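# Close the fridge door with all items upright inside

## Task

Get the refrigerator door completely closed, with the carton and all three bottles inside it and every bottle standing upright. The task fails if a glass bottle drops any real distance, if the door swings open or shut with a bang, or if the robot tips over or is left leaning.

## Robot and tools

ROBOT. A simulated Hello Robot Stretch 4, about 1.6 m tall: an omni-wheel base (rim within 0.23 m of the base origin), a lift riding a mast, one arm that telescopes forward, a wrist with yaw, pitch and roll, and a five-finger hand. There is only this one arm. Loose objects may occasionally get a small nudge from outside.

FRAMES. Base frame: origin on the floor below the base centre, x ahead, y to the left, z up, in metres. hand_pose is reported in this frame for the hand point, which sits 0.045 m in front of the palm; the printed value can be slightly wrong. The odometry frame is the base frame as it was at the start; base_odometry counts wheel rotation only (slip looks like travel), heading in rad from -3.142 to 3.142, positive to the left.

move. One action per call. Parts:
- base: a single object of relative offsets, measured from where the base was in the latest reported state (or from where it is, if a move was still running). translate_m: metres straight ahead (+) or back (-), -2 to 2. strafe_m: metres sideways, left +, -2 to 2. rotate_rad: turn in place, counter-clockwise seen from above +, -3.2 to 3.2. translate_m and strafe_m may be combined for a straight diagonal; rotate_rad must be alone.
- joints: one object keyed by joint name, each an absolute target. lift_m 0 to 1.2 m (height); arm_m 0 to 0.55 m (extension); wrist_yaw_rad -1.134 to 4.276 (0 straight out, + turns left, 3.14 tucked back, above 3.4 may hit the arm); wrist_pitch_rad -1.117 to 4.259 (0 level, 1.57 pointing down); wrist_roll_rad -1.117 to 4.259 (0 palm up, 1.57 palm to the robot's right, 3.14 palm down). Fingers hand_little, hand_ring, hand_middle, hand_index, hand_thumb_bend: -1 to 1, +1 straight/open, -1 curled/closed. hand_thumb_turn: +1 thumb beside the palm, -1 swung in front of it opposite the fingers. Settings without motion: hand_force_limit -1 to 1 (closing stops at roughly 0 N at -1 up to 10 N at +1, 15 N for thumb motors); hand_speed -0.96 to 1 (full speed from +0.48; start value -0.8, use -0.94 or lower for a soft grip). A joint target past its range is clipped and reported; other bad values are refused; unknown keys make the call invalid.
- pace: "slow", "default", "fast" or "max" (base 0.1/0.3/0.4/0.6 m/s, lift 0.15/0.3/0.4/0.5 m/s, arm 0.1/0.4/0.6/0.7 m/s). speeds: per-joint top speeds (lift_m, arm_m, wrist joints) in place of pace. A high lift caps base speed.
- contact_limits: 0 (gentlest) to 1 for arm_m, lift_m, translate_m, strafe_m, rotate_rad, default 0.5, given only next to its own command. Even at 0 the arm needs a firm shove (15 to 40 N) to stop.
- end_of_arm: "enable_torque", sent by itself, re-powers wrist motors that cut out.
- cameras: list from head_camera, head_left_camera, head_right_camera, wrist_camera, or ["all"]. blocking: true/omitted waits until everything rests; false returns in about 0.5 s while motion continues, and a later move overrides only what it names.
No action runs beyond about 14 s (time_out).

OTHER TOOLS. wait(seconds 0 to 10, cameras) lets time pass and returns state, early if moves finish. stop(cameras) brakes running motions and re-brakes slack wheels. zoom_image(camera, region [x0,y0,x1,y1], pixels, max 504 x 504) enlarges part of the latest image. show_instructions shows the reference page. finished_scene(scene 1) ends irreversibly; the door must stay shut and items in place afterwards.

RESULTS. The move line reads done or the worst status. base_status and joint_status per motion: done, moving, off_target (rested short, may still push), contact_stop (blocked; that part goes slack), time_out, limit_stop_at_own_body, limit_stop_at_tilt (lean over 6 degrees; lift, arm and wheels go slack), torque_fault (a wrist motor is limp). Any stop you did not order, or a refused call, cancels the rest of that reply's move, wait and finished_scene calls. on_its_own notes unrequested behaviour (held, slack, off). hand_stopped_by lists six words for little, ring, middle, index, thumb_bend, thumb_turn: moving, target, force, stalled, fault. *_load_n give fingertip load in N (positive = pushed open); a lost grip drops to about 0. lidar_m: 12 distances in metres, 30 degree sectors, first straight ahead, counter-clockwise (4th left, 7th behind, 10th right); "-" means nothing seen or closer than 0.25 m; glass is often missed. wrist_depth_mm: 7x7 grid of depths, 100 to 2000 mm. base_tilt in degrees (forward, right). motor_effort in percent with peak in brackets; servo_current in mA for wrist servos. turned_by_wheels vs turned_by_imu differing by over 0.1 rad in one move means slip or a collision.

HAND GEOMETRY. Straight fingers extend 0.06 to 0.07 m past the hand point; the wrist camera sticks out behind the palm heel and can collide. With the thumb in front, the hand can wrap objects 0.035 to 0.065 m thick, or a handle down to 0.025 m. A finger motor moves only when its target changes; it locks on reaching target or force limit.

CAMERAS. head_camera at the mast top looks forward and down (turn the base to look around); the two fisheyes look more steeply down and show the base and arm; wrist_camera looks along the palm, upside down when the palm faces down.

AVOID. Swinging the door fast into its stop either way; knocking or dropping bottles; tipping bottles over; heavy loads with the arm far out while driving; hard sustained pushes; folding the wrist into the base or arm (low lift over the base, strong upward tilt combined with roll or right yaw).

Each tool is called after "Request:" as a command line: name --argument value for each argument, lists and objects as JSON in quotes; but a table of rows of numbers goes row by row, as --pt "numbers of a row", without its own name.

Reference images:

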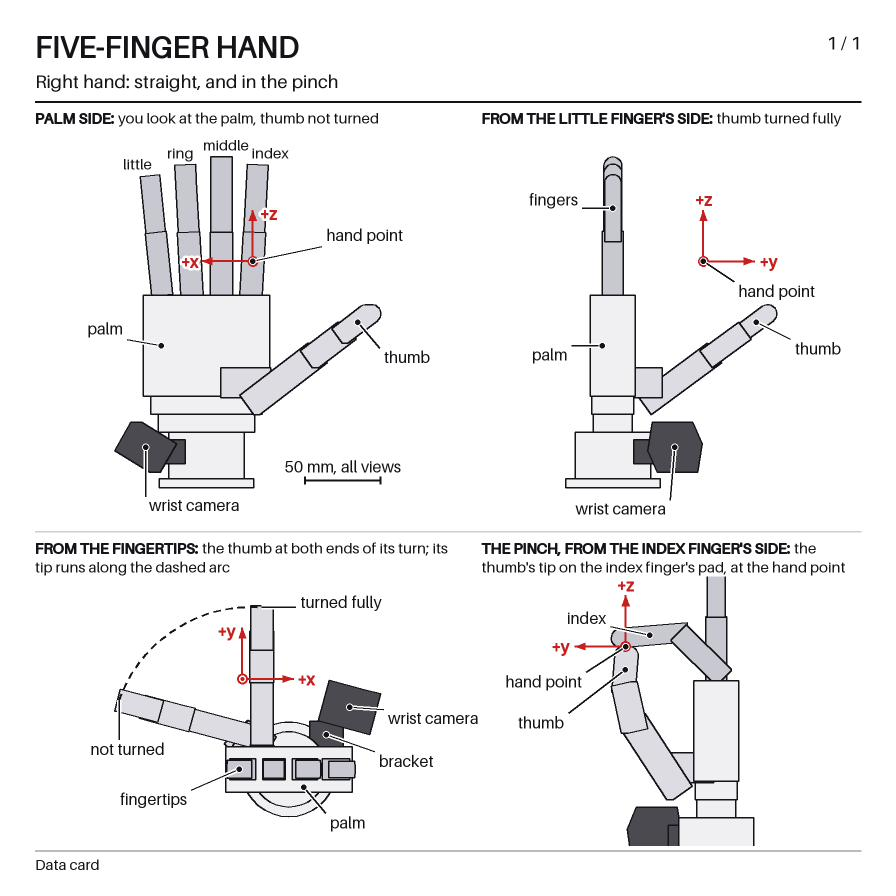

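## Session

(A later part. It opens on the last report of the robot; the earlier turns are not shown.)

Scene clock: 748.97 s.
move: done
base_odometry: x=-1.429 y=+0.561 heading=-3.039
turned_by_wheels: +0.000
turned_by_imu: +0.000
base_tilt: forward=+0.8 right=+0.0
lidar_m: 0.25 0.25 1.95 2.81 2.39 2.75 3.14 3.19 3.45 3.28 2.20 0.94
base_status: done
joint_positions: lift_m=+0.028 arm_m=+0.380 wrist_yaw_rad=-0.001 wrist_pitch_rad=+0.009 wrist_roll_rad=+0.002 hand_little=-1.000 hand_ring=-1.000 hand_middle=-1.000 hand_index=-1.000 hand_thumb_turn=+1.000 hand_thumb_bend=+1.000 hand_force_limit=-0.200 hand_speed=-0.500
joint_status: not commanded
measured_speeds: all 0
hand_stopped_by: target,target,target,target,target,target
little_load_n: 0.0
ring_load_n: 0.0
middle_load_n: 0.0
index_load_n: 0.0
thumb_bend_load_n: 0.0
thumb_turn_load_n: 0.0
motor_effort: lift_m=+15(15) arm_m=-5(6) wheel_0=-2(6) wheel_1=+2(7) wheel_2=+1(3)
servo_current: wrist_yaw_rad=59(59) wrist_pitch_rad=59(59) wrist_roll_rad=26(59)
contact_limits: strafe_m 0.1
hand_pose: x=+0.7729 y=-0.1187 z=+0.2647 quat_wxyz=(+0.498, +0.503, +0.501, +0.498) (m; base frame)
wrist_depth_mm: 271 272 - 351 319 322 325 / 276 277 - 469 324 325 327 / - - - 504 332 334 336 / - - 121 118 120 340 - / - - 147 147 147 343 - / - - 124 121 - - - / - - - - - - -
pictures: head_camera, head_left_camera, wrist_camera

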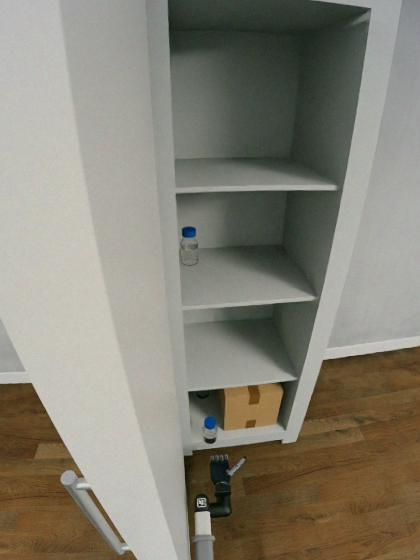

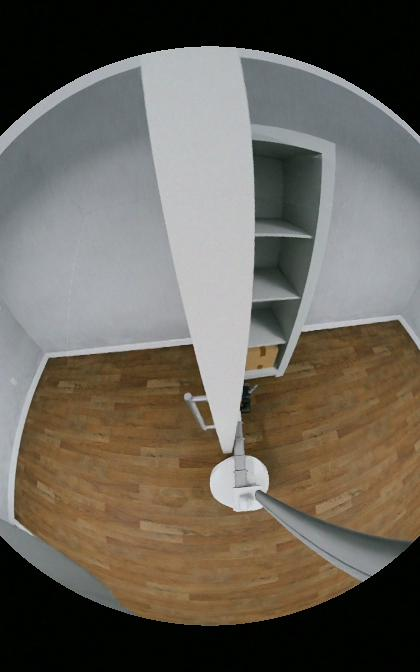

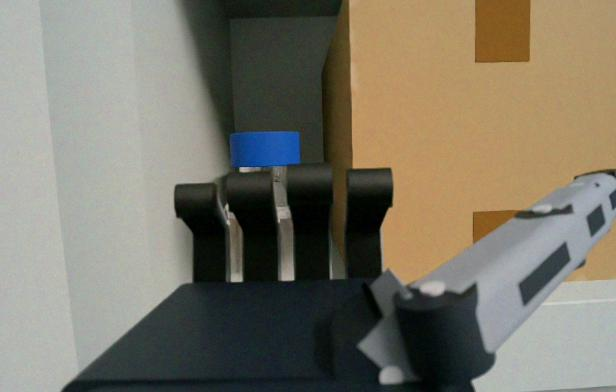

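Request:
move --joints '{"arm_m": 0.47}' --pace "slow" --contact_limits '{"arm_m": 0.0}' --cameras '["head_camera", "head_left_camera", "wrist_camera"]'

Request:
zoom_image --camera "head_camera" --region '[140, 360, 290, 510]'

Scene clock: 760.40 s.
move: done
base_odometry: x=-1.429 y=+0.561 heading=-3.039
turned_by_wheels: +0.000
turned_by_imu: -0.002
base_tilt: forward=+0.8 right=+0.0
lidar_m: 0.25 0.25 1.93 2.80 2.35 2.72 3.12 3.19 3.46 3.27 2.18 0.94
base_status: not commanded
joint_positions: lift_m=+0.028 arm_m=+0.470 wrist_yaw_rad=-0.001 wrist_pitch_rad=+0.009 wrist_roll_rad=+0.002 hand_little=-1.000 hand_ring=-1.000 hand_middle=-1.000 hand_index=-1.000 hand_thumb_turn=+1.000 hand_thumb_bend=+1.000 hand_force_limit=-0.200 hand_speed=-0.500
joint_status: all done
measured_speeds: all 0
hand_stopped_by: target,target,target,target,target,target
little_load_n: 0.0
ring_load_n: 0.0
middle_load_n: 0.0
index_load_n: 0.0
thumb_bend_load_n: 0.0
thumb_turn_load_n: 0.0
motor_effort: lift_m=+15(15) arm_m=+6(14) wheel_0=-2(2) wheel_1=+1(2) wheel_2=+1(1)
servo_current: wrist_yaw_rad=33(65) wrist_pitch_rad=52(65) wrist_roll_rad=52(52)
contact_limits: arm_m 0; strafe_m 0.1
hand_pose: x=+0.8625 y=-0.1187 z=+0.2647 quat_wxyz=(+0.498, +0.503, +0.501, +0.498) (m; base frame)
wrist_depth_mm: 193 246 - - 233 235 235 / 191 244 - 424 238 239 241 / 194 241 - 449 243 243 245 / 197 255 122 118 120 248 - / 200 253 147 147 248 - - / 204 234 124 121 - - - / 207 - - - - - -
pictures: head_camera, head_left_camera, wrist_camera

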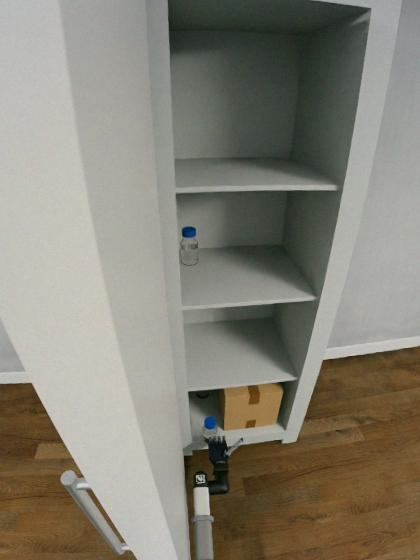

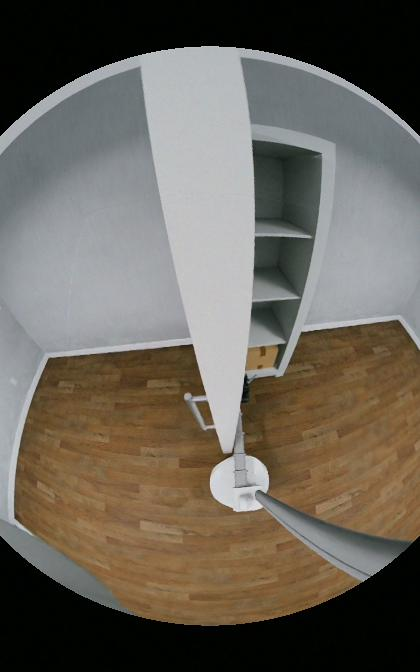

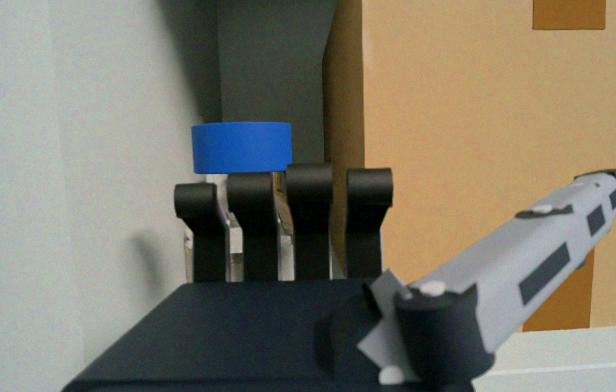

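Scaled by 3.360 from the camera's 420x560 image, which has a finer 1200x1600 frame.

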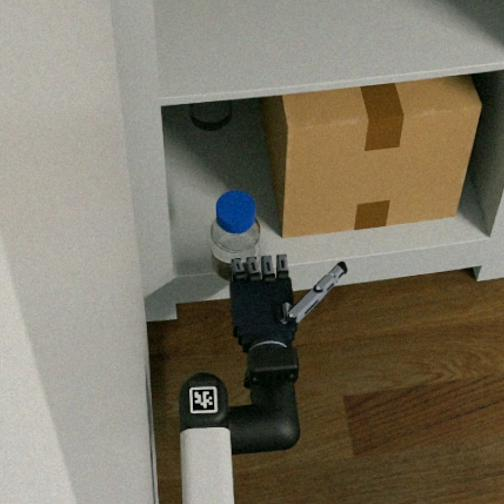

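Request:
move --base '{"strafe_m": 0.012}' --pace "slow" --contact_limits '{"strafe_m": 0.2}'

Request:
move --joints '{"arm_m": 0.51}' --speeds '{"arm_m": 0.04}' --contact_limits '{"arm_m": 0.0}' --cameras '["head_camera", "head_left_camera", "wrist_camera"]'

Request:
zoom_image --camera "head_camera" --region '[140, 360, 290, 510]'

Scene clock: 767.47 s.
move: contact_stop
base_odometry: x=-1.428 y=+0.551 heading=-3.050
turned_by_wheels: -0.011
turned_by_imu: -0.012
base_tilt: forward=+0.8 right=+0.0
lidar_m: 0.25 0.25 1.96 2.74 2.30 2.75 3.12 3.20 3.47 3.26 2.22 0.97
base_status: strafe_m contact_stop (by the wheels' count: +0.010 of +0.012)
joint_positions: lift_m=+0.028 arm_m=+0.470 wrist_yaw_rad=-0.001 wrist_pitch_rad=+0.009 wrist_roll_rad=+0.002 hand_little=-1.000 hand_ring=-1.000 hand_middle=-1.000 hand_index=-1.000 hand_thumb_turn=+1.000 hand_thumb_bend=+1.000 hand_force_limit=-0.200 hand_speed=-0.500
joint_status: not commanded
measured_speeds: all 0
hand_stopped_by: target,target,target,target,target,target
little_load_n: 0.0
ring_load_n: 0.0
middle_load_n: 0.0
index_load_n: 0.0
thumb_bend_load_n: 0.0
thumb_turn_load_n: 0.0
on_its_own: the wheels are slack since a contact_stop
motor_effort: lift_m=+15(15) arm_m=+5(6) wheel_0=+0(19) wheel_1=+0(6) wheel_2=+0(10)
servo_current: wrist_yaw_rad=46(59) wrist_pitch_rad=52(59) wrist_roll_rad=20(46)
contact_limits: arm_m 0; strafe_m 0.2
hand_pose: x=+0.8626 y=-0.1185 z=+0.2647 quat_wxyz=(+0.497, +0.503, +0.502, +0.498) (m; base frame)
wrist_depth_mm: 191 246 - - 236 236 237 / 191 246 - 421 239 241 242 / 193 243 - 430 243 245 246 / 196 256 122 118 120 249 - / 199 253 147 148 250 - - / 202 235 124 121 - - - / 205 - - - - - -
pictures: none

not run: a stop that you did not command came earlier in this reply.

Scaled by 3.360 from the camera's 420x560 image, which has a finer 1200x1600 frame.
This view is cut from an older image: the scene may have changed since it was taken.

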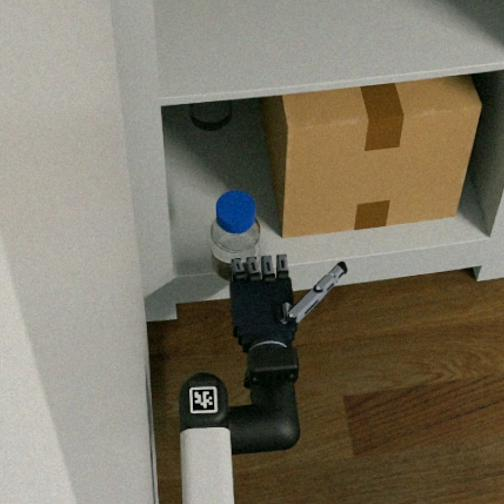

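Request:
move --base '{"strafe_m": -0.003}' --joints '{"wrist_yaw_rad": 0.03}' --pace "slow"

Request:
move --joints '{"arm_m": 0.505}' --speeds '{"arm_m": 0.04}' --contact_limits '{"arm_m": 0.0}' --cameras '["head_camera", "head_left_camera", "wrist_camera"]'

Request:
zoom_image --camera "head_camera" --region '[140, 360, 290, 510]'

Scene clock: 773.47 s.
move: done
base_odometry: x=-1.429 y=+0.554 heading=-3.050
turned_by_wheels: +0.000
turned_by_imu: -0.001
base_tilt: forward=+0.8 right=+0.0
lidar_m: 0.25 0.25 1.94 2.79 2.33 2.75 3.12 3.19 3.47 3.27 2.21 0.95
base_status: done
joint_positions: lift_m=+0.028 arm_m=+0.470 wrist_yaw_rad=+0.028 wrist_pitch_rad=+0.009 wrist_roll_rad=+0.002 hand_little=-1.000 hand_ring=-1.000 hand_middle=-1.000 hand_index=-1.000 hand_thumb_turn=+1.000 hand_thumb_bend=+1.000 hand_force_limit=-0.200 hand_speed=-0.500
joint_status: all done
measured_speeds: all 0
hand_stopped_by: target,target,target,target,target,target
little_load_n: 0.0
ring_load_n: 0.5
middle_load_n: 0.0
index_load_n: 0.0
thumb_bend_load_n: 0.0
thumb_turn_load_n: 0.0
motor_effort: lift_m=+15(15) arm_m=+5(5) wheel_0=+1(6) wheel_1=-1(4) wheel_2=+1(1)
servo_current: wrist_yaw_rad=46(52) wrist_pitch_rad=52(65) wrist_roll_rad=52(59)
contact_limits: arm_m 0
hand_pose: x=+0.8660 y=-0.1120 z=+0.2647 quat_wxyz=(+0.490, +0.496, +0.509, +0.505) (m; base frame)
wrist_depth_mm: 187 236 - - 230 231 232 / 190 251 - 512 236 236 236 / 194 248 - 549 239 239 240 / 196 247 122 118 119 243 - / 200 243 147 148 246 - - / 203 226 124 121 - - - / 206 - - - - - -
pictures: none

Scene clock: 774.73 s.
move: done
base_odometry: x=-1.429 y=+0.554 heading=-3.050
turned_by_wheels: +0.000
turned_by_imu: +0.000
base_tilt: forward=+0.9 right=+0.0
lidar_m: 0.25 0.25 1.92 2.79 2.32 2.79 3.09 3.19 3.49 3.28 2.21 0.95
base_status: not commanded
joint_positions: lift_m=+0.028 arm_m=+0.505 wrist_yaw_rad=+0.028 wrist_pitch_rad=+0.009 wrist_roll_rad=+0.002 hand_little=-1.000 hand_ring=-1.000 hand_middle=-1.000 hand_index=-1.000 hand_thumb_turn=+1.000 hand_thumb_bend=+1.000 hand_force_limit=-0.200 hand_speed=-0.500
joint_status: all done
measured_speeds: all 0
hand_stopped_by: target,target,target,target,target,target
little_load_n: -0.5
ring_load_n: 0.0
middle_load_n: 0.0
index_load_n: 0.0
thumb_bend_load_n: 0.0
thumb_turn_load_n: 0.5
motor_effort: lift_m=+15(15) arm_m=+6(14) wheel_0=+1(1) wheel_1=-1(1) wheel_2=+1(1)
servo_current: wrist_yaw_rad=26(59) wrist_pitch_rad=52(65) wrist_roll_rad=20(59)
contact_limits: arm_m 0
hand_pose: x=+0.9009 y=-0.1120 z=+0.2647 quat_wxyz=(+0.490, +0.496, +0.509, +0.505) (m; base frame)
wrist_depth_mm: 190 257 - - 198 198 198 / 189 255 - 484 201 201 202 / 187 253 - 512 205 204 206 / 178 250 122 118 131 208 - / 185 248 147 148 209 211 - / 183 230 124 121 - - - / 182 - - - - - -
pictures: head_camera, head_left_camera, wrist_camera

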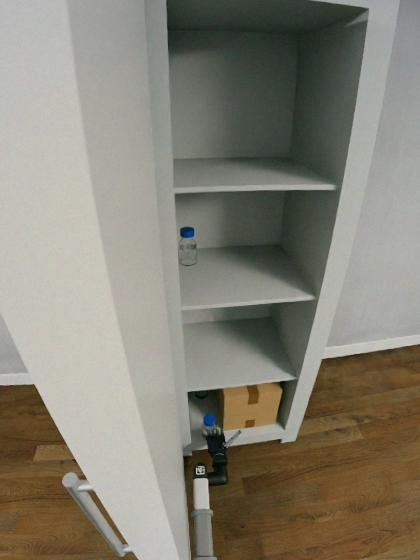

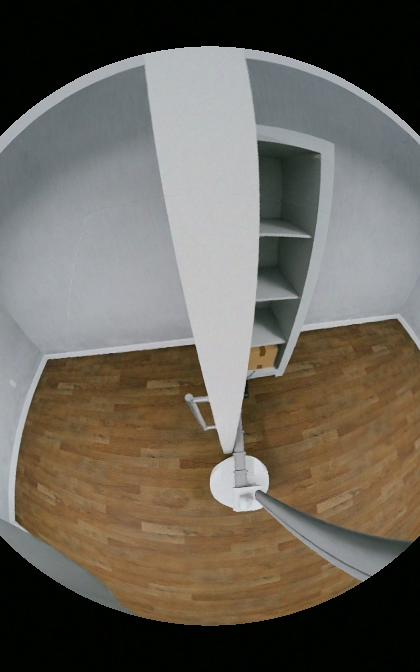

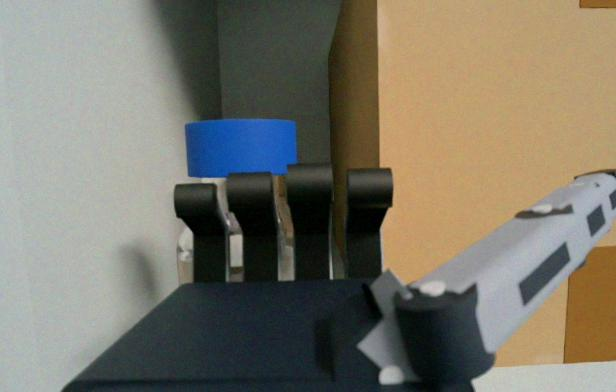

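Scaled by 3.360 from the camera's 420x560 image, which has a finer 1200x1600 frame.

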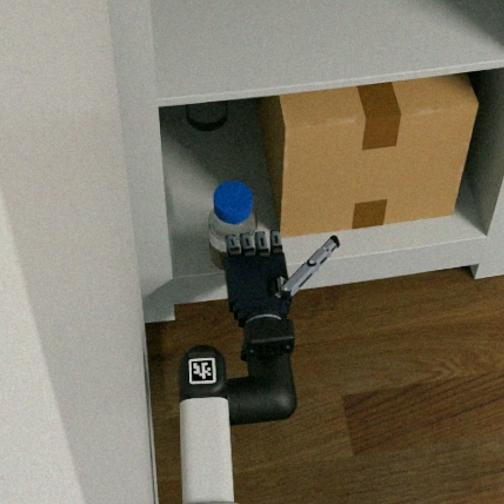

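Request:
move --joints '{"arm_m": 0.525}' --speeds '{"arm_m": 0.04}' --contact_limits '{"arm_m": 0.0}' --cameras '["head_camera", "wrist_camera"]'

Request:
move --joints '{"arm_m": 0.542}' --speeds '{"arm_m": 0.04}' --contact_limits '{"arm_m": 0.0}' --cameras '["head_camera", "wrist_camera"]'

Request:
zoom_image --camera "head_camera" --region '[140, 360, 290, 510]'

Scene clock: 783.37 s.
move: done
base_odometry: x=-1.429 y=+0.554 heading=-3.050
turned_by_wheels: +0.000
turned_by_imu: -0.001
base_tilt: forward=+0.8 right=+0.0
lidar_m: 0.25 0.25 1.96 2.78 2.32 2.74 3.12 3.18 3.49 3.27 2.16 0.93
base_status: not commanded
joint_positions: lift_m=+0.028 arm_m=+0.525 wrist_yaw_rad=+0.028 wrist_pitch_rad=+0.009 wrist_roll_rad=+0.002 hand_little=-1.000 hand_ring=-1.000 hand_middle=-1.000 hand_index=-1.000 hand_thumb_turn=+1.000 hand_thumb_bend=+1.000 hand_force_limit=-0.200 hand_speed=-0.500
joint_status: all done
measured_speeds: all 0
hand_stopped_by: target,target,target,target,target,target
little_load_n: -0.5
ring_load_n: 0.0
middle_load_n: 0.0
index_load_n: 0.0
thumb_bend_load_n: 0.0
thumb_turn_load_n: 0.0
motor_effort: lift_m=+14(15) arm_m=+6(11) wheel_0=+1(1) wheel_1=-1(1) wheel_2=+1(1)
servo_current: wrist_yaw_rad=39(65) wrist_pitch_rad=52(59) wrist_roll_rad=33(46)
contact_limits: arm_m 0
hand_pose: x=+0.9209 y=-0.1120 z=+0.2647 quat_wxyz=(+0.490, +0.496, +0.509, +0.505) (m; base frame)
wrist_depth_mm: 191 243 - - 179 178 178 / 191 257 - - 182 182 182 / 180 256 - 500 186 185 185 / 180 254 122 118 131 187 - / 186 251 147 147 190 - - / 185 232 124 121 - - - / 183 - - - - - -
pictures: head_camera, wrist_camera

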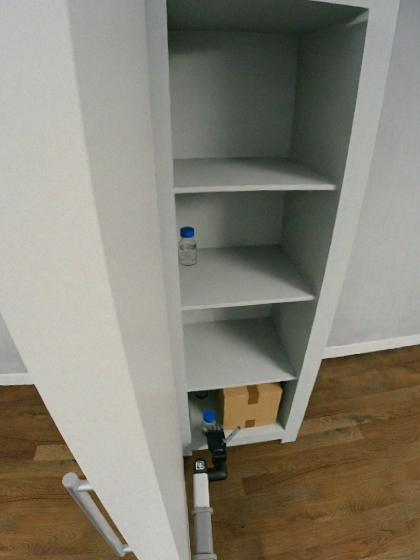

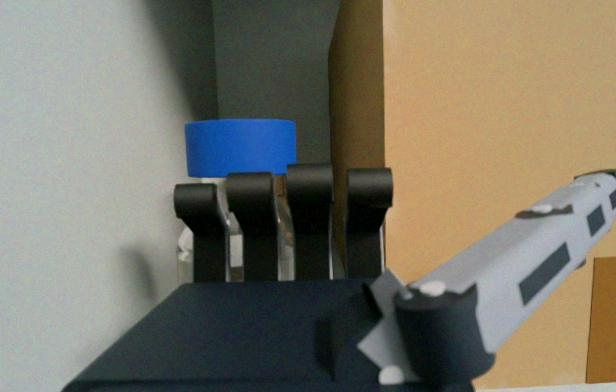

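Scene clock: 784.17 s.
move: done
base_odometry: x=-1.429 y=+0.554 heading=-3.050
turned_by_wheels: +0.000
turned_by_imu: +0.000
base_tilt: forward=+0.8 right=+0.0
lidar_m: 0.25 0.25 1.93 2.79 2.27 2.75 3.12 3.19 3.51 3.26 2.22 0.93
base_status: not commanded
joint_positions: lift_m=+0.028 arm_m=+0.542 wrist_yaw_rad=+0.028 wrist_pitch_rad=+0.009 wrist_roll_rad=+0.002 hand_little=-1.000 hand_ring=-1.000 hand_middle=-1.000 hand_index=-1.000 hand_thumb_turn=+1.000 hand_thumb_bend=+1.000 hand_force_limit=-0.200 hand_speed=-0.500
joint_status: all done
measured_speeds: all 0
hand_stopped_by: target,target,target,target,target,target
little_load_n: -1.0
ring_load_n: 0.0
middle_load_n: 0.0
index_load_n: 0.0
thumb_bend_load_n: 0.0
thumb_turn_load_n: 0.0
motor_effort: lift_m=+15(15) arm_m=+6(12) wheel_0=+1(1) wheel_1=-1(1) wheel_2=+1(1)
servo_current: wrist_yaw_rad=39(46) wrist_pitch_rad=52(59) wrist_roll_rad=39(59)
contact_limits: arm_m 0
hand_pose: x=+0.9379 y=-0.1120 z=+0.2647 quat_wxyz=(+0.490, +0.496, +0.509, +0.505) (m; base frame)
wrist_depth_mm: 194 246 - - 163 162 163 / 193 244 - 455 166 165 165 / 183 259 - 355 169 167 168 / 181 256 121 118 131 170 - / 189 252 147 147 172 173 - / 187 235 124 121 - - - / 185 - - - - - -
pictures: head_camera, wrist_camera

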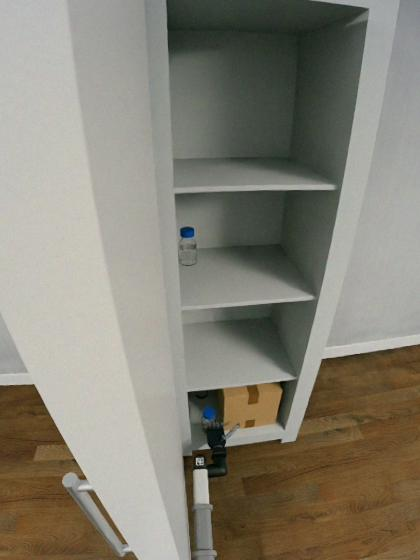

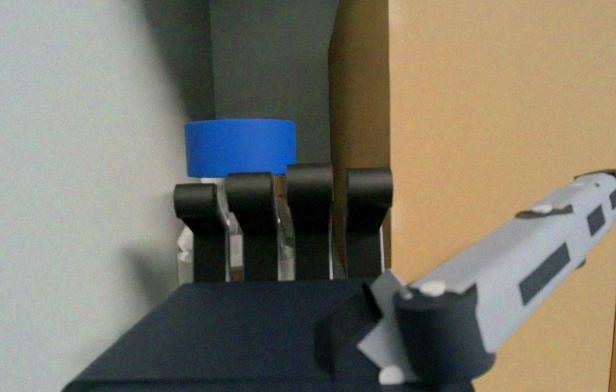

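Scaled by 3.360 from the camera's 420x560 image, which has a finer 1200x1600 frame.

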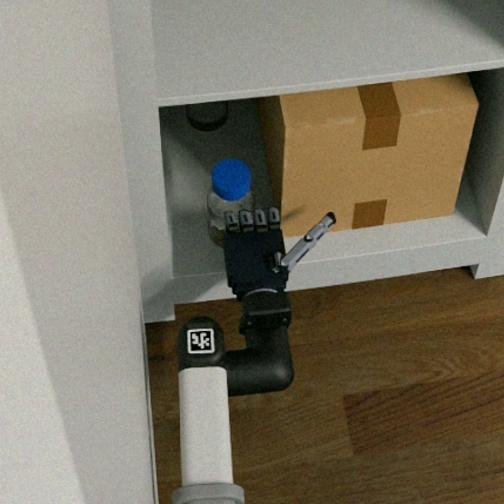

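Request:
move --joints '{"arm_m": 0.38}' --speeds '{"arm_m": 0.1}' --contact_limits '{"arm_m": 0.1}'

Request:
move --base '{"strafe_m": -0.04}' --joints '{"hand_index": 1, "hand_middle": 1, "hand_ring": 1, "hand_little": 1}' --pace "slow"

Request:
move --joints '{"arm_m": 0.1, "wrist_yaw_rad": 0.0}' --cameras '["head_camera", "head_left_camera", "wrist_camera"]'

Request:
zoom_image --camera "head_camera" --region '[140, 360, 290, 510]'

Scene clock: 795.27 s.
move: done
base_odometry: x=-1.429 y=+0.554 heading=-3.050
turned_by_wheels: +0.000
turned_by_imu: -0.002
base_tilt: forward=+0.8 right=+0.0
lidar_m: 0.25 0.25 1.97 2.75 2.31 2.69 3.13 3.19 3.51 3.27 2.21 0.95
base_status: not commanded
joint_positions: lift_m=+0.028 arm_m=+0.380 wrist_yaw_rad=+0.029 wrist_pitch_rad=+0.009 wrist_roll_rad=+0.002 hand_little=-1.000 hand_ring=-1.000 hand_middle=-1.000 hand_index=-1.000 hand_thumb_turn=+1.000 hand_thumb_bend=+1.000 hand_force_limit=-0.200 hand_speed=-0.500
joint_status: all done
measured_speeds: all 0
hand_stopped_by: target,target,target,target,target,target
little_load_n: 0.0
ring_load_n: 0.0
middle_load_n: 0.0
index_load_n: 0.0
thumb_bend_load_n: 0.0
thumb_turn_load_n: 0.0
motor_effort: lift_m=+15(15) arm_m=-6(13) wheel_0=+1(1) wheel_1=-1(1) wheel_2=+1(1)
servo_current: wrist_yaw_rad=39(59) wrist_pitch_rad=52(65) wrist_roll_rad=33(59)
contact_limits: arm_m 0.1
hand_pose: x=+0.7763 y=-0.1120 z=+0.2647 quat_wxyz=(+0.490, +0.495, +0.509, +0.505) (m; base frame)
wrist_depth_mm: 272 271 - - 317 317 319 / 278 278 - 591 324 322 325 / - - - 634 329 327 329 / - - 122 118 120 334 - / - - 146 148 148 338 - / - - 124 121 - - - / - - - - - - -
pictures: none

Scene clock: 797.20 s.
move: done
base_odometry: x=-1.432 y=+0.594 heading=-3.050
turned_by_wheels: +0.000
turned_by_imu: -0.001
base_tilt: forward=+0.8 right=+0.1
lidar_m: 0.35 0.25 1.97 2.83 2.37 2.72 3.13 3.18 3.45 3.25 2.22 0.91
base_status: done
joint_positions: lift_m=+0.028 arm_m=+0.380 wrist_yaw_rad=+0.029 wrist_pitch_rad=+0.009 wrist_roll_rad=+0.002 hand_little=+1.000 hand_ring=+1.000 hand_middle=+1.000 hand_index=+1.000 hand_thumb_turn=+1.000 hand_thumb_bend=+1.000 hand_force_limit=-0.200 hand_speed=-0.500
joint_status: all done
measured_speeds: all 0
hand_stopped_by: target,target,target,target,target,target
little_load_n: 0.0
ring_load_n: 0.0
middle_load_n: 0.0
index_load_n: 0.0
thumb_bend_load_n: 0.0
thumb_turn_load_n: 0.0
motor_effort: lift_m=+15(15) arm_m=-6(6) wheel_0=+1(8) wheel_1=-2(5) wheel_2=+0(2)
servo_current: wrist_yaw_rad=46(59) wrist_pitch_rad=59(65) wrist_roll_rad=39(59)
contact_limits: arm_m 0.1
hand_pose: x=+0.7763 y=-0.1120 z=+0.2647 quat_wxyz=(+0.490, +0.495, +0.509, +0.505) (m; base frame)
wrist_depth_mm: 274 - - 320 319 320 320 / 278 - - 325 324 325 325 / - - - 330 330 330 330 / - - - 336 336 338 - / - - - 340 340 - - / - - 124 121 - - - / - - - - - - -
pictures: none

Scene clock: 799.17 s.
move: done
base_odometry: x=-1.432 y=+0.594 heading=-3.050
turned_by_wheels: +0.000
turned_by_imu: -0.001
base_tilt: forward=+0.8 right=+0.0
lidar_m: 0.34 0.25 1.96 2.83 2.36 2.77 3.12 3.20 3.43 3.25 2.18 0.96
base_status: not commanded
joint_positions: lift_m=+0.028 arm_m=+0.100 wrist_yaw_rad=+0.001 wrist_pitch_rad=+0.009 wrist_roll_rad=+0.002 hand_little=+1.000 hand_ring=+1.000 hand_middle=+1.000 hand_index=+1.000 hand_thumb_turn=+1.000 hand_thumb_bend=+1.000 hand_force_limit=-0.200 hand_speed=-0.500
joint_status: all done
measured_speeds: all 0
hand_stopped_by: target,target,target,target,target,target
little_load_n: 0.0
ring_load_n: 0.0
middle_load_n: 0.0
index_load_n: 0.0
thumb_bend_load_n: 0.0
thumb_turn_load_n: 0.0
motor_effort: lift_m=+14(15) arm_m=-6(14) wheel_0=+1(1) wheel_1=-2(2) wheel_2=+0(0)
servo_current: wrist_yaw_rad=39(85) wrist_pitch_rad=59(59) wrist_roll_rad=52(59)
hand_pose: x=+0.4932 y=-0.1180 z=+0.2647 quat_wxyz=(+0.497, +0.502, +0.502, +0.499) (m; base frame)
wrist_depth_mm: - - - - - 569 559 / - - - 603 609 603 569 / - - - 609 615 615 - / - - - 627 627 627 - / - - - 202 - - - / - - 124 121 - - - / - - - - - - -
pictures: head_camera, head_left_camera, wrist_camera

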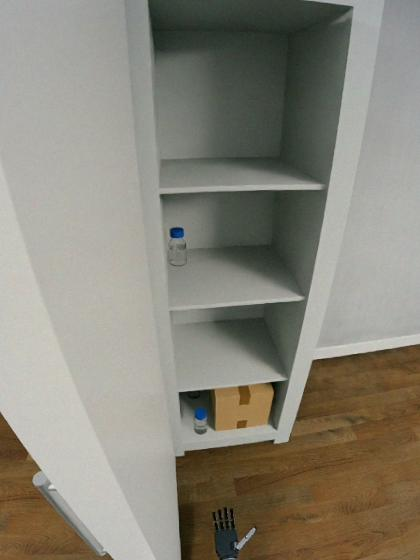

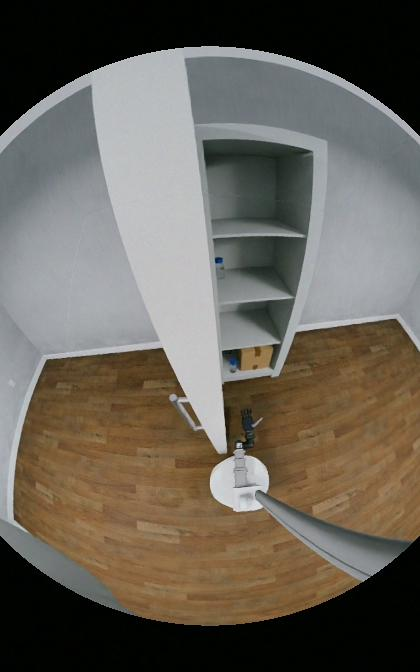

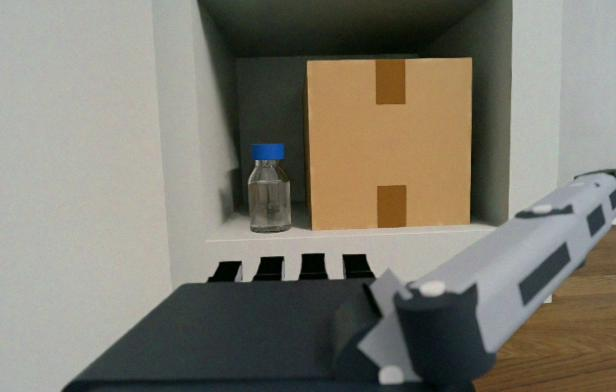

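Scaled by 3.360 from the camera's 420x560 image, which has a finer 1200x1600 frame.

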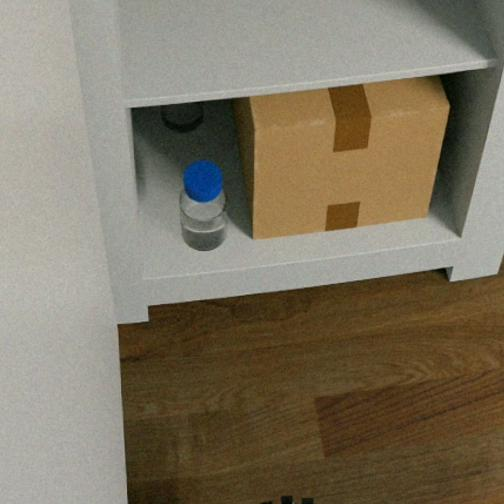

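Request:
move --base '{"translate_m": -0.6}' --joints '{"lift_m": 0.47, "wrist_roll_rad": 3.14, "hand_index": -1, "hand_middle": -1, "hand_ring": -1, "hand_little": -1}'

Request:
move --base '{"strafe_m": 0.45}' --cameras '["head_camera", "head_right_camera"]'

Scene clock: 820.27 s.
move: done
base_odometry: x=-0.835 y=+0.649 heading=-3.050
turned_by_wheels: +0.000
turned_by_imu: +0.000
base_tilt: forward=+0.8 right=+0.0
lidar_m: 0.83 2.08 2.73 2.73 2.10 2.66 2.49 2.56 3.36 3.28 3.12 1.56
base_status: done
joint_positions: lift_m=+0.470 arm_m=+0.100 wrist_yaw_rad=+0.001 wrist_pitch_rad=+0.009 wrist_roll_rad=+3.138 hand_little=-1.000 hand_ring=-1.000 hand_middle=-1.000 hand_index=-1.000 hand_thumb_turn=+1.000 hand_thumb_bend=+1.000 hand_force_limit=-0.200 hand_speed=-0.500
joint_status: all done
measured_speeds: all 0
hand_stopped_by: target,target,target,target,target,target
little_load_n: 0.5
ring_load_n: 0.0
middle_load_n: 0.0
index_load_n: 0.0
thumb_bend_load_n: 0.0
thumb_turn_load_n: 0.0
motor_effort: lift_m=+24(31) arm_m=-5(6) wheel_0=+1(7) wheel_1=+0(6) wheel_2=+0(9)
servo_current: wrist_yaw_rad=39(59) wrist_pitch_rad=52(65) wrist_roll_rad=33(85)
hand_pose: x=+0.4920 y=-0.0565 z=+0.5856 quat_wxyz=(-0.497, +0.503, -0.501, +0.498) (m; base frame)
wrist_depth_mm: 1336 1366 1182 - - 1430 1430 / - - 1229 - - - - / - - 1229 1205 - - - / - - 122 118 116 - - / - - 148 147 146 - - / - - 124 121 - - - / - - - - - - -
pictures: none

Scene clock: 823.10 s.
move: done
base_odometry: x=-0.794 y=+0.200 heading=-3.050
turned_by_wheels: +0.000
turned_by_imu: +0.000
base_tilt: forward=+0.8 right=+0.0
lidar_m: 1.15 2.08 2.48 2.35 1.67 2.10 2.52 2.61 3.42 3.74 3.08 0.85
base_status: done
joint_positions: lift_m=+0.470 arm_m=+0.100 wrist_yaw_rad=+0.001 wrist_pitch_rad=+0.009 wrist_roll_rad=+3.138 hand_little=-1.000 hand_ring=-1.000 hand_middle=-1.000 hand_index=-1.000 hand_thumb_turn=+1.000 hand_thumb_bend=+1.000 hand_force_limit=-0.200 hand_speed=-0.500
joint_status: not commanded
measured_speeds: all 0
hand_stopped_by: target,target,target,target,target,target
little_load_n: 0.0
ring_load_n: 0.0
middle_load_n: 0.0
index_load_n: 0.0
thumb_bend_load_n: 0.0
thumb_turn_load_n: -0.5
motor_effort: lift_m=+23(24) arm_m=-5(6) wheel_0=+2(8) wheel_1=-1(10) wheel_2=+1(3)
servo_current: wrist_yaw_rad=52(65) wrist_pitch_rad=46(65) wrist_roll_rad=20(52)
hand_pose: x=+0.4920 y=-0.0565 z=+0.5856 quat_wxyz=(-0.497, +0.503, -0.501, +0.498) (m; base frame)
wrist_depth_mm: 1138 - 1366 1366 1397 1430 1397 / 1255 - - - - - - / - - - - - - - / - - 121 118 115 - - / - - 147 147 146 - - / - - 124 121 - - - / - - - - - - -
pictures: head_camera, head_right_camera

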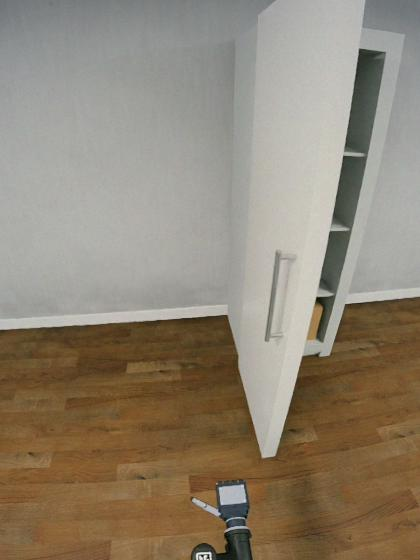

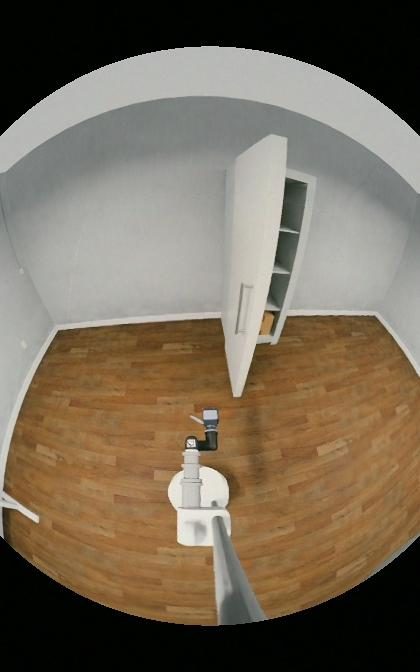

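Request:
move --base '{"translate_m": 0.4}' --cameras '["head_camera", "head_right_camera"]'

Request:
move --base '{"strafe_m": -0.2}' --pace "slow" --contact_limits '{"strafe_m": 0.2}' --cameras '["head_camera", "head_right_camera"]'

Scene clock: 836.43 s.
move: done
base_odometry: x=-1.192 y=+0.164 heading=-3.050
turned_by_wheels: +0.000
turned_by_imu: -0.004
base_tilt: forward=+0.8 right=+0.1
lidar_m: 1.02 1.68 2.19 2.37 1.87 2.15 2.92 3.00 3.91 3.70 2.49 0.49
base_status: done
joint_positions: lift_m=+0.470 arm_m=+0.100 wrist_yaw_rad=+0.001 wrist_pitch_rad=+0.009 wrist_roll_rad=+3.138 hand_little=-1.000 hand_ring=-1.000 hand_middle=-1.000 hand_index=-1.000 hand_thumb_turn=+1.000 hand_thumb_bend=+1.000 hand_force_limit=-0.200 hand_speed=-0.500
joint_status: not commanded
measured_speeds: all 0
hand_stopped_by: target,target,target,target,target,target
little_load_n: 0.0
ring_load_n: 0.0
middle_load_n: 0.0
index_load_n: 0.0
thumb_bend_load_n: 0.0
thumb_turn_load_n: -0.5
motor_effort: lift_m=+23(24) arm_m=-5(6) wheel_0=-1(7) wheel_1=+0(5) wheel_2=-1(9)
servo_current: wrist_yaw_rad=46(59) wrist_pitch_rad=59(65) wrist_roll_rad=46(59)
hand_pose: x=+0.4920 y=-0.0565 z=+0.5856 quat_wxyz=(-0.497, +0.503, -0.501, +0.498) (m; base frame)
wrist_depth_mm: - - 1281 1205 - 1229 - / - - - - - - - / - - - - - - - / - - 122 118 116 - - / - - 146 147 146 - - / - - 124 121 - - - / - - - - - - -
pictures: head_camera, head_right_camera

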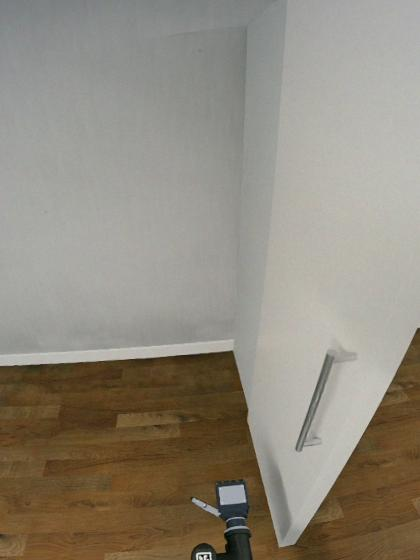

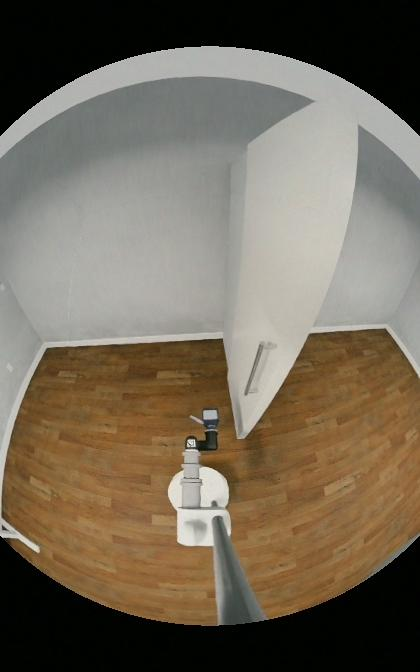

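Scene clock: 839.57 s.
move: done
base_odometry: x=-1.210 y=+0.363 heading=-3.050
turned_by_wheels: +0.000
turned_by_imu: -0.001
base_tilt: forward=+0.8 right=+0.0
lidar_m: 0.46 1.68 2.19 2.56 2.05 2.43 2.94 3.02 3.72 3.51 2.50 0.46
base_status: done
joint_positions: lift_m=+0.470 arm_m=+0.100 wrist_yaw_rad=+0.001 wrist_pitch_rad=+0.009 wrist_roll_rad=+3.138 hand_little=-1.000 hand_ring=-1.000 hand_middle=-1.000 hand_index=-1.000 hand_thumb_turn=+1.000 hand_thumb_bend=+1.000 hand_force_limit=-0.200 hand_speed=-0.500
joint_status: not commanded
measured_speeds: all 0
hand_stopped_by: target,target,target,target,target,target
little_load_n: 0.0
ring_load_n: 0.0
middle_load_n: 0.0
index_load_n: 0.0
thumb_bend_load_n: 0.0
thumb_turn_load_n: 0.0
motor_effort: lift_m=+23(24) arm_m=-4(6) wheel_0=+0(8) wheel_1=-1(5) wheel_2=-1(2)
servo_current: wrist_yaw_rad=39(52) wrist_pitch_rad=59(65) wrist_roll_rad=39(65)
contact_limits: strafe_m 0.2
hand_pose: x=+0.4919 y=-0.0565 z=+0.5856 quat_wxyz=(-0.497, +0.503, -0.501, +0.498) (m; base frame)
wrist_depth_mm: - - - - - 1229 - / - - - - - - - / - - - - - - - / - - 121 118 115 - - / - - 147 148 146 - - / - - 124 121 - - - / - - - - - - -
pictures: head_camera, head_right_camera

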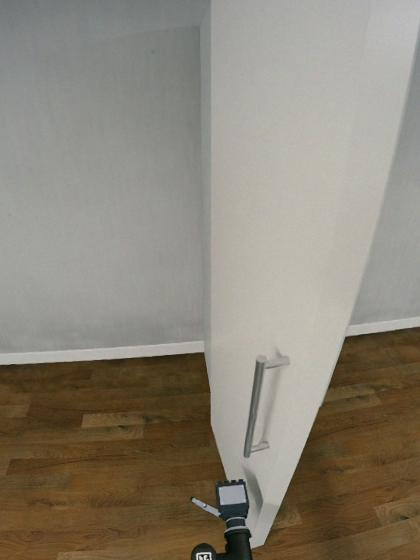

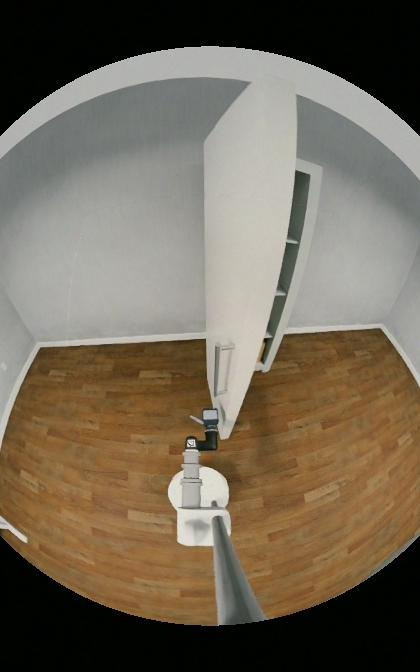

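Request:
move --base '{"strafe_m": -0.2}' --pace "slow" --contact_limits '{"strafe_m": 0.3}' --cameras '["head_camera", "head_right_camera"]'

Scene clock: 845.90 s.
move: done
base_odometry: x=-1.228 y=+0.562 heading=-3.050
turned_by_wheels: +0.000
turned_by_imu: -0.002
base_tilt: forward=+0.8 right=+0.0
lidar_m: 0.63 1.68 2.18 2.75 2.22 2.75 2.92 2.99 3.50 3.28 2.51 0.53
base_status: done
joint_positions: lift_m=+0.470 arm_m=+0.100 wrist_yaw_rad=+0.001 wrist_pitch_rad=+0.009 wrist_roll_rad=+3.139 hand_little=-1.000 hand_ring=-1.000 hand_middle=-1.000 hand_index=-1.000 hand_thumb_turn=+1.000 hand_thumb_bend=+1.000 hand_force_limit=-0.200 hand_speed=-0.500
joint_status: not commanded
measured_speeds: all 0
hand_stopped_by: target,target,target,target,target,target
little_load_n: 0.0
ring_load_n: 0.0
middle_load_n: 0.0
index_load_n: 0.0
thumb_bend_load_n: 0.0
thumb_turn_load_n: -0.5
motor_effort: lift_m=+23(24) arm_m=-4(5) wheel_0=+1(9) wheel_1=-1(5) wheel_2=-1(3)
servo_current: wrist_yaw_rad=46(65) wrist_pitch_rad=46(65) wrist_roll_rad=39(52)
contact_limits: strafe_m 0.3
hand_pose: x=+0.4919 y=-0.0564 z=+0.5857 quat_wxyz=(-0.497, +0.503, -0.501, +0.498) (m; base frame)
wrist_depth_mm: - - - - - 1229 - / - - - - - - - / - - - - - - - / - - 121 118 116 - - / - - 147 147 146 - - / - - 124 121 - - - / - - - - - - -
pictures: head_camera, head_right_camera

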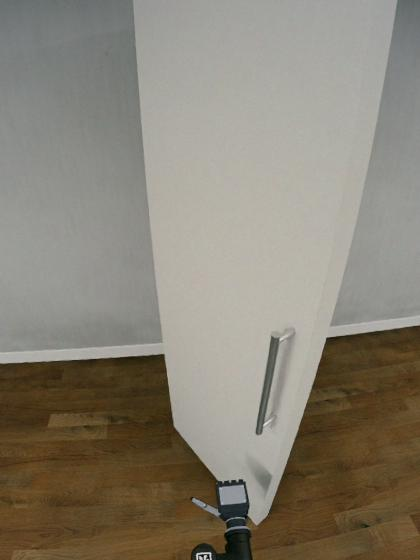

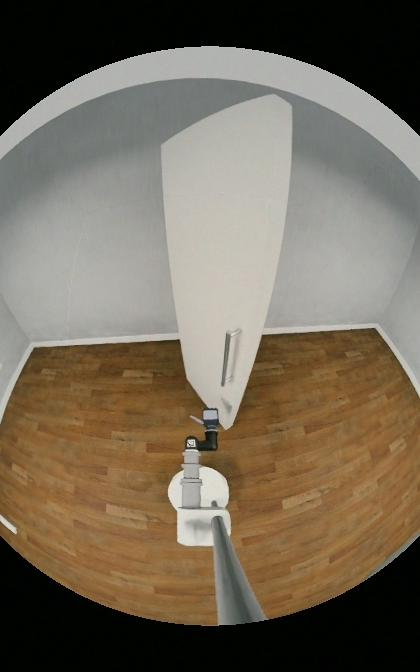

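Request:
move --base '{"strafe_m": -0.12, "translate_m": 0.12}' --pace "slow" --contact_limits '{"strafe_m": 0.3, "translate_m": 0.3}' --cameras '["head_camera", "head_right_camera"]'

"contact_limits": strafe_m and translate_m are given together and make one move, which takes one limit: state it under one of them only
Scene clock: 850.17 s.
base_odometry: x=-1.228 y=+0.562 heading=-3.050
turned_by_wheels: +0.000
turned_by_imu: -0.001
base_tilt: forward=+0.8 right=+0.0
lidar_m: 0.70 1.68 2.21 2.74 2.23 2.74 2.91 2.98 3.50 3.31 2.47 0.57
base_status: done
joint_positions: lift_m=+0.470 arm_m=+0.100 wrist_yaw_rad=+0.001 wrist_pitch_rad=+0.009 wrist_roll_rad=+3.139 hand_little=-1.000 hand_ring=-1.000 hand_middle=-1.000 hand_index=-1.000 hand_thumb_turn=+1.000 hand_thumb_bend=+1.000 hand_force_limit=-0.200 hand_speed=-0.500
joint_status: not commanded
measured_speeds: all 0
hand_stopped_by: target,target,target,target,target,target
little_load_n: 0.0
ring_load_n: 0.0
middle_load_n: 0.0
index_load_n: 0.0
thumb_bend_load_n: 0.0
thumb_turn_load_n: 0.0
motor_effort: lift_m=+23(24) arm_m=-4(5) wheel_0=+1(9) wheel_1=-1(5) wheel_2=-1(3)
servo_current: wrist_yaw_rad=39(65) wrist_pitch_rad=52(65) wrist_roll_rad=39(52)
contact_limits: strafe_m 0.3
hand_pose: x=+0.4919 y=-0.0564 z=+0.5857 quat_wxyz=(-0.497, +0.503, -0.501, +0.498) (m; base frame)
wrist_depth_mm: - - - - - 1229 - / - - - - - - - / - - - - - - - / - - 121 118 116 - - / - - 147 147 146 - - / - - 124 121 - - - / - - - - - - -
pictures: none

Request:
move --base '{"strafe_m": -0.1, "translate_m": 0.12}' --pace "slow" --contact_limits '{"translate_m": 0.3}' --cameras '["head_camera", "head_right_camera"]'

Scene clock: 856.60 s.
move: done
base_odometry: x=-1.357 y=+0.651 heading=-3.051
turned_by_wheels: +0.000
turned_by_imu: -0.003
base_tilt: forward=+0.8 right=+0.1
lidar_m: 0.43 1.58 2.07 2.87 2.34 2.78 3.02 3.13 3.43 3.19 2.31 0.47
base_status: done
joint_positions: lift_m=+0.470 arm_m=+0.100 wrist_yaw_rad=+0.001 wrist_pitch_rad=+0.009 wrist_roll_rad=+3.139 hand_little=-1.000 hand_ring=-1.000 hand_middle=-1.000 hand_index=-1.000 hand_thumb_turn=+1.000 hand_thumb_bend=+1.000 hand_force_limit=-0.200 hand_speed=-0.500
joint_status: not commanded
measured_speeds: all 0
hand_stopped_by: target,target,target,target,target,target
little_load_n: 0.0
ring_load_n: 0.0
middle_load_n: 0.0
index_load_n: 0.0
thumb_bend_load_n: 0.0
thumb_turn_load_n: -0.5
motor_effort: lift_m=+23(24) arm_m=-4(4) wheel_0=+1(8) wheel_1=-2(3) wheel_2=-1(5)
servo_current: wrist_yaw_rad=46(65) wrist_pitch_rad=52(59) wrist_roll_rad=33(65)
contact_limits: translate_m 0.3
hand_pose: x=+0.4919 y=-0.0564 z=+0.5857 quat_wxyz=(-0.497, +0.503, -0.501, +0.498) (m; base frame)
wrist_depth_mm: - - - - - - - / 124 - - - - - - / 121 - - - - - - / 121 - 121 118 116 - - / - - 147 147 146 - - / 121 - 124 121 - - - / 121 - - - - - -
pictures: head_camera, head_right_camera

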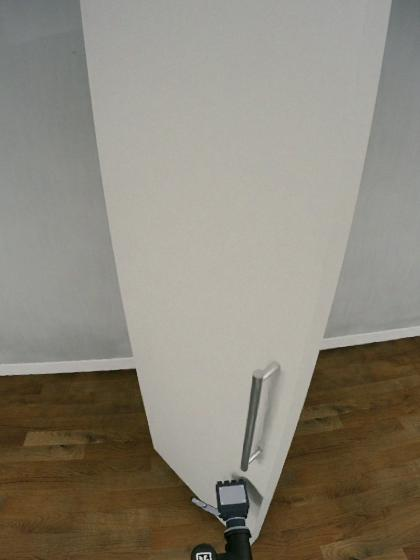

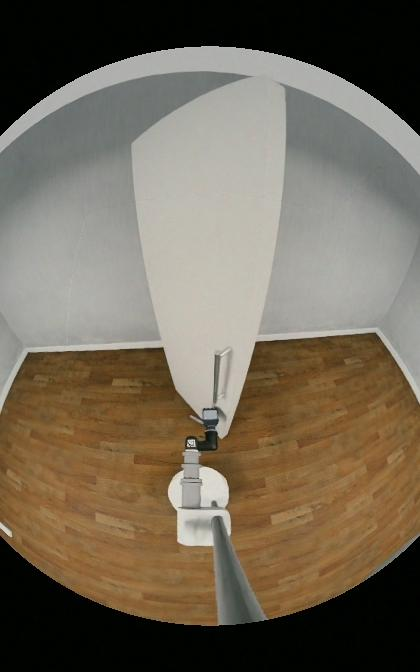

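Request:
move --base '{"strafe_m": -0.12, "translate_m": 0.12}' --pace "slow" --contact_limits '{"translate_m": 0.3}' --cameras '["head_camera", "head_right_camera"]'

Scene clock: 863.50 s.
move: done
base_odometry: x=-1.487 y=+0.759 heading=-3.051
turned_by_wheels: +0.000
turned_by_imu: -0.003
base_tilt: forward=+0.8 right=+0.0
lidar_m: 0.53 0.73 1.91 2.98 2.51 2.99 3.15 3.20 3.28 3.06 2.18 0.46
base_status: done
joint_positions: lift_m=+0.470 arm_m=+0.100 wrist_yaw_rad=+0.001 wrist_pitch_rad=+0.009 wrist_roll_rad=+3.139 hand_little=-1.000 hand_ring=-1.000 hand_middle=-1.000 hand_index=-1.000 hand_thumb_turn=+1.000 hand_thumb_bend=+1.000 hand_force_limit=-0.200 hand_speed=-0.500
joint_status: not commanded
measured_speeds: all 0
hand_stopped_by: target,target,target,target,target,target
little_load_n: 0.0
ring_load_n: 0.0
middle_load_n: 0.0
index_load_n: 0.0
thumb_bend_load_n: 0.0
thumb_turn_load_n: 0.0
motor_effort: lift_m=+23(23) arm_m=-4(4) wheel_0=+0(8) wheel_1=+0(4) wheel_2=+0(5)
servo_current: wrist_yaw_rad=52(59) wrist_pitch_rad=52(65) wrist_roll_rad=33(59)
contact_limits: translate_m 0.3
hand_pose: x=+0.4919 y=-0.0564 z=+0.5857 quat_wxyz=(-0.497, +0.503, -0.501, +0.498) (m; base frame)
wrist_depth_mm: - - - - - - - / - - - - - - - / - - - - - - - / - - 121 118 116 - - / - - 147 147 146 - - / - - 124 121 - - - / - - - - - - -
pictures: head_camera, head_right_camera

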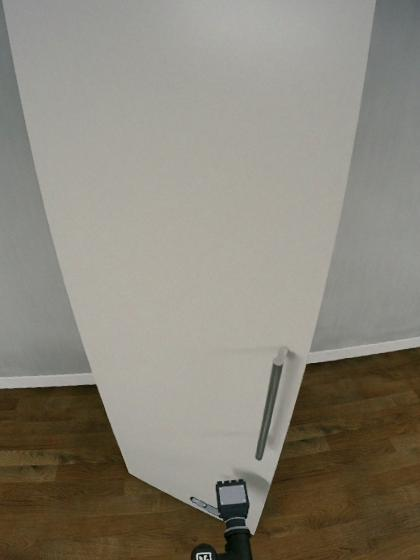

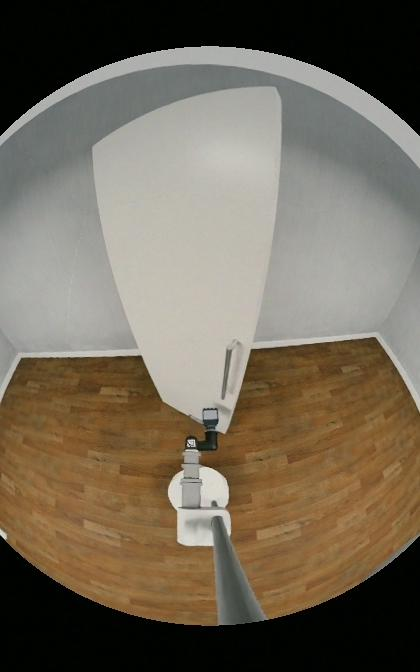

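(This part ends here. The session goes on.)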